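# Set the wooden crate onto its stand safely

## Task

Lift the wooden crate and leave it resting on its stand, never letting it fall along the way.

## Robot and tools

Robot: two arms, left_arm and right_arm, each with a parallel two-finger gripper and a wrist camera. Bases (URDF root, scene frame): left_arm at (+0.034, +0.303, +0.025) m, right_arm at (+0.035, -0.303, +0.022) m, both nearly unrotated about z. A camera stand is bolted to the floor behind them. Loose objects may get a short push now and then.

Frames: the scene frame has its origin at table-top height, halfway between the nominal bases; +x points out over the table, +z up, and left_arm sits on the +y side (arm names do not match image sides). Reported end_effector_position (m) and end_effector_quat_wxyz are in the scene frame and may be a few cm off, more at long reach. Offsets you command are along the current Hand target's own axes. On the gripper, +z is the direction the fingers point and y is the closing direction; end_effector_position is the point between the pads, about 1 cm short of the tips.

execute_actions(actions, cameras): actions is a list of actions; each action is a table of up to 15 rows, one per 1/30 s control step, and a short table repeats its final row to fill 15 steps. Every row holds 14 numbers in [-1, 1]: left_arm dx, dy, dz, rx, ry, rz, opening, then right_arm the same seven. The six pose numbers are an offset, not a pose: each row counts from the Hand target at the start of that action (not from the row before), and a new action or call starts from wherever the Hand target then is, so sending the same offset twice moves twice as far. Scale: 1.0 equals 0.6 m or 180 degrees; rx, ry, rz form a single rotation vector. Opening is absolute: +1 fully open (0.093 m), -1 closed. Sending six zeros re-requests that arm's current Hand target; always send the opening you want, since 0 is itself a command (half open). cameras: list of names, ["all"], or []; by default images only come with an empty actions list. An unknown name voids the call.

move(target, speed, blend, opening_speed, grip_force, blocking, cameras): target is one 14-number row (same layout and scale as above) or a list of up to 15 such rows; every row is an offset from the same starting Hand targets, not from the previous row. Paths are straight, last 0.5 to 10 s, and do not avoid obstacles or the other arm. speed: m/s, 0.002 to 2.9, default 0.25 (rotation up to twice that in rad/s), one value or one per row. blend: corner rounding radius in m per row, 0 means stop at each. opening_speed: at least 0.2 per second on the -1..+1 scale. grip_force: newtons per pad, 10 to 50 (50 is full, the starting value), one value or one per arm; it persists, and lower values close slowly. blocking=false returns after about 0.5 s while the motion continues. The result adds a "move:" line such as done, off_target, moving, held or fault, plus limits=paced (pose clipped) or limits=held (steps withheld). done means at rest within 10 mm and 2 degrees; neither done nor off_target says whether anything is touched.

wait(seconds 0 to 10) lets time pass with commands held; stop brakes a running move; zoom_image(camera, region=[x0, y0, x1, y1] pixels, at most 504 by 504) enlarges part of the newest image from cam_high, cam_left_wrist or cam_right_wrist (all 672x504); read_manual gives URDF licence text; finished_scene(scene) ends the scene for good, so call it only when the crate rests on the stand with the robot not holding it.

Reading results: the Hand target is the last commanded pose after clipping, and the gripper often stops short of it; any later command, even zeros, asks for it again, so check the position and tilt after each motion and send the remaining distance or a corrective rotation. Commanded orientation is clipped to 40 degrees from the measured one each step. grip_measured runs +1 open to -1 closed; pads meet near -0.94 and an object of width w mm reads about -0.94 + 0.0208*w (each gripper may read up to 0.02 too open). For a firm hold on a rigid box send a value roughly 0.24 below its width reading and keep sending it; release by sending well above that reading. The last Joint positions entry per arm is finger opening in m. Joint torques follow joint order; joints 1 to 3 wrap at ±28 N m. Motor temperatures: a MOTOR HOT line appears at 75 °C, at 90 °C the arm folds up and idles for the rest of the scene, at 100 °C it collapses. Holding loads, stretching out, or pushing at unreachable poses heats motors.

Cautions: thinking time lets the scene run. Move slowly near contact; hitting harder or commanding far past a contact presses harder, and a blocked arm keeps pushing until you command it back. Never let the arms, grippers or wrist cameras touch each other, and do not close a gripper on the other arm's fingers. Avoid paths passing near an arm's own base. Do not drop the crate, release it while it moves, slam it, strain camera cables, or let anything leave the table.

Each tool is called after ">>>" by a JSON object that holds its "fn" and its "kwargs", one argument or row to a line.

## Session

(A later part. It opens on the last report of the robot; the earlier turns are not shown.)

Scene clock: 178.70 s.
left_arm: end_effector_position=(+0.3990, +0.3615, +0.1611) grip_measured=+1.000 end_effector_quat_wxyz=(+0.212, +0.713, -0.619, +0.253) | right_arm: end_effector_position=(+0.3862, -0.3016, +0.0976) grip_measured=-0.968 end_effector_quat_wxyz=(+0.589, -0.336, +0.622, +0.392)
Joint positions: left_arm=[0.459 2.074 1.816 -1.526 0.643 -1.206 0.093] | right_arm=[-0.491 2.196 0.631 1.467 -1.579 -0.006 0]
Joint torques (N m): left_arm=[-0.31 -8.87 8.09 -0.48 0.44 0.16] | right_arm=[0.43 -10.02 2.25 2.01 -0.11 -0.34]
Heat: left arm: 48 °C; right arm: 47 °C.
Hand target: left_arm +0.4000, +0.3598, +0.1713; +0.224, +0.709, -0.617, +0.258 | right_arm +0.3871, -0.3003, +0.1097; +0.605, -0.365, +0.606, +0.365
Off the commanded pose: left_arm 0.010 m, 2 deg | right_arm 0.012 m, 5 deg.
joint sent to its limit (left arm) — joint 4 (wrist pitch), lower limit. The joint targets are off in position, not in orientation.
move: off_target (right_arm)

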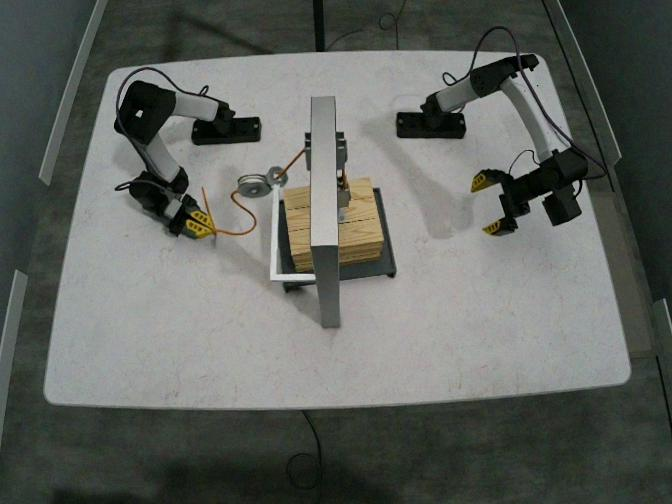

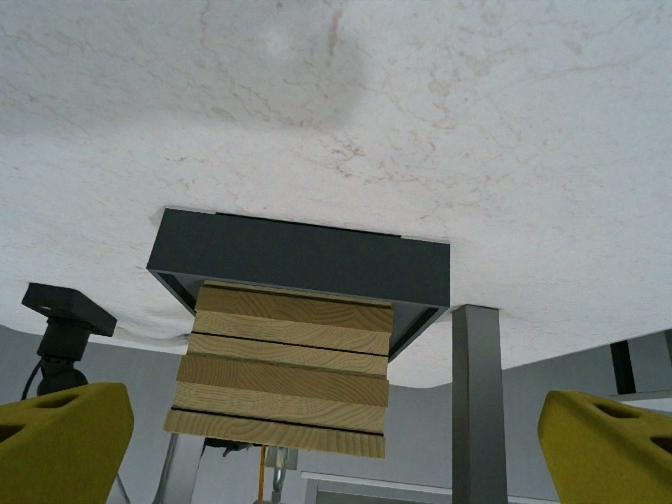

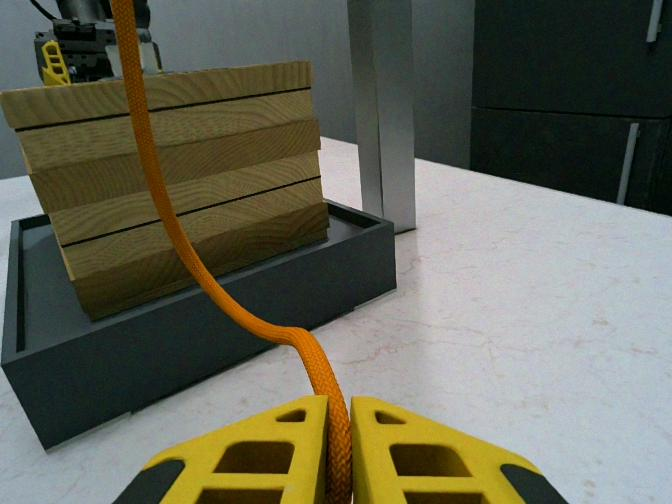

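>>> {"fn": "move", "kwargs": {
  "target": [
    [0,0,0,0,0,0,1,0,0,0,0,0,0,1],
    [0,0,0,0,0,0,1,0,0,-0.17,0,0,0,1]
  ],
  "speed": 0.15,
  "opening_speed": 2,
  "cameras": ["cam_high","cam_right_wrist","cam_left_wrist"]
}}

Scene clock: 186.37 s.
left_arm: end_effector_position=(+0.3990, +0.3615, +0.1611) grip_measured=+1.000 end_effector_quat_wxyz=(+0.212, +0.713, -0.619, +0.253) | right_arm: end_effector_position=(+0.3409, -0.3895, +0.0992) grip_measured=+1.000 end_effector_quat_wxyz=(+0.646, -0.225, +0.670, +0.289)
Joint positions: left_arm=[0.459 2.074 1.816 -1.526 0.643 -1.206 0.093] | right_arm=[-0.829 2.116 0.47 1.467 -1.579 -0.083 0.093]
Joint torques (N m): left_arm=[-0.32 -8.87 8.09 -0.48 0.44 0.16] | right_arm=[0.03 -8.61 1.95 2.05 -0.26 -0.35]
Motor temperatures (°C): left_arm=[29 47 41 30 28 26 27] | right_arm=[45 37 40 39 28 25 31]
Heat: left arm: 47 °C; right arm: 45 °C.
Hand target: left_arm +0.4000, +0.3598, +0.1713; +0.224, +0.709, -0.617, +0.258 | right_arm +0.3396, -0.3905, +0.1097; +0.605, -0.365, +0.606, +0.365
Off the commanded pose: left_arm 0.010 m, 2 deg | right_arm 0.011 m, 20 deg.
joint sent to its limit (left arm) — joint 4 (wrist pitch), lower limit. The joint targets are off in position, not in orientation.
joint sent to its limit (right arm) — joint 5 (wrist yaw), lower limit. The joint targets are off in orientation, not in position.
move: off_target (right_arm)

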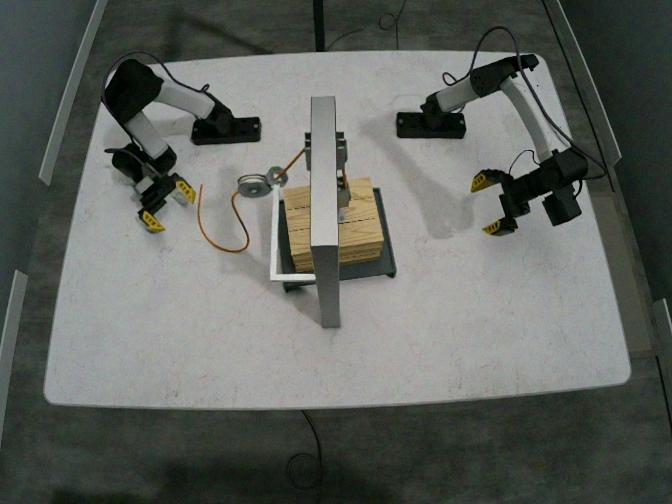

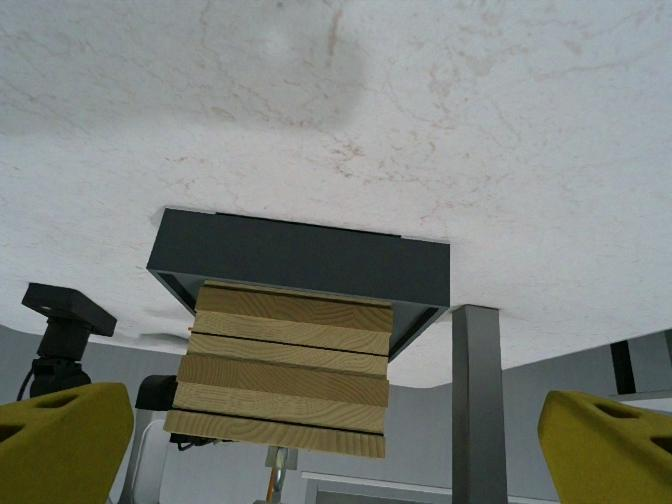

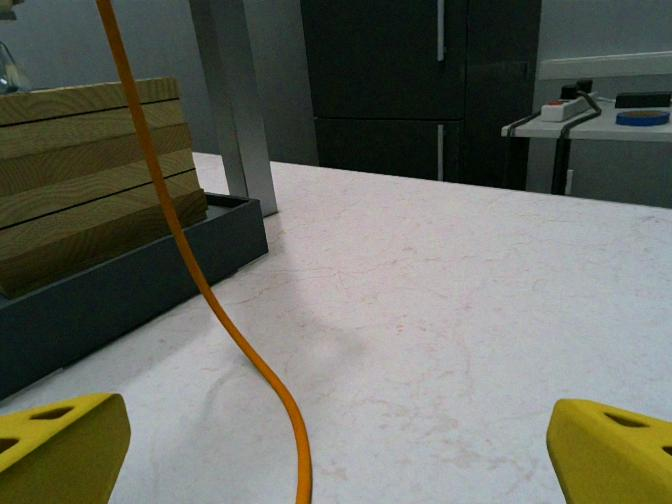

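>>> {"fn": "finished_scene", "kwargs": {
  "scene": 2
}}

The scene is finished: the task was done.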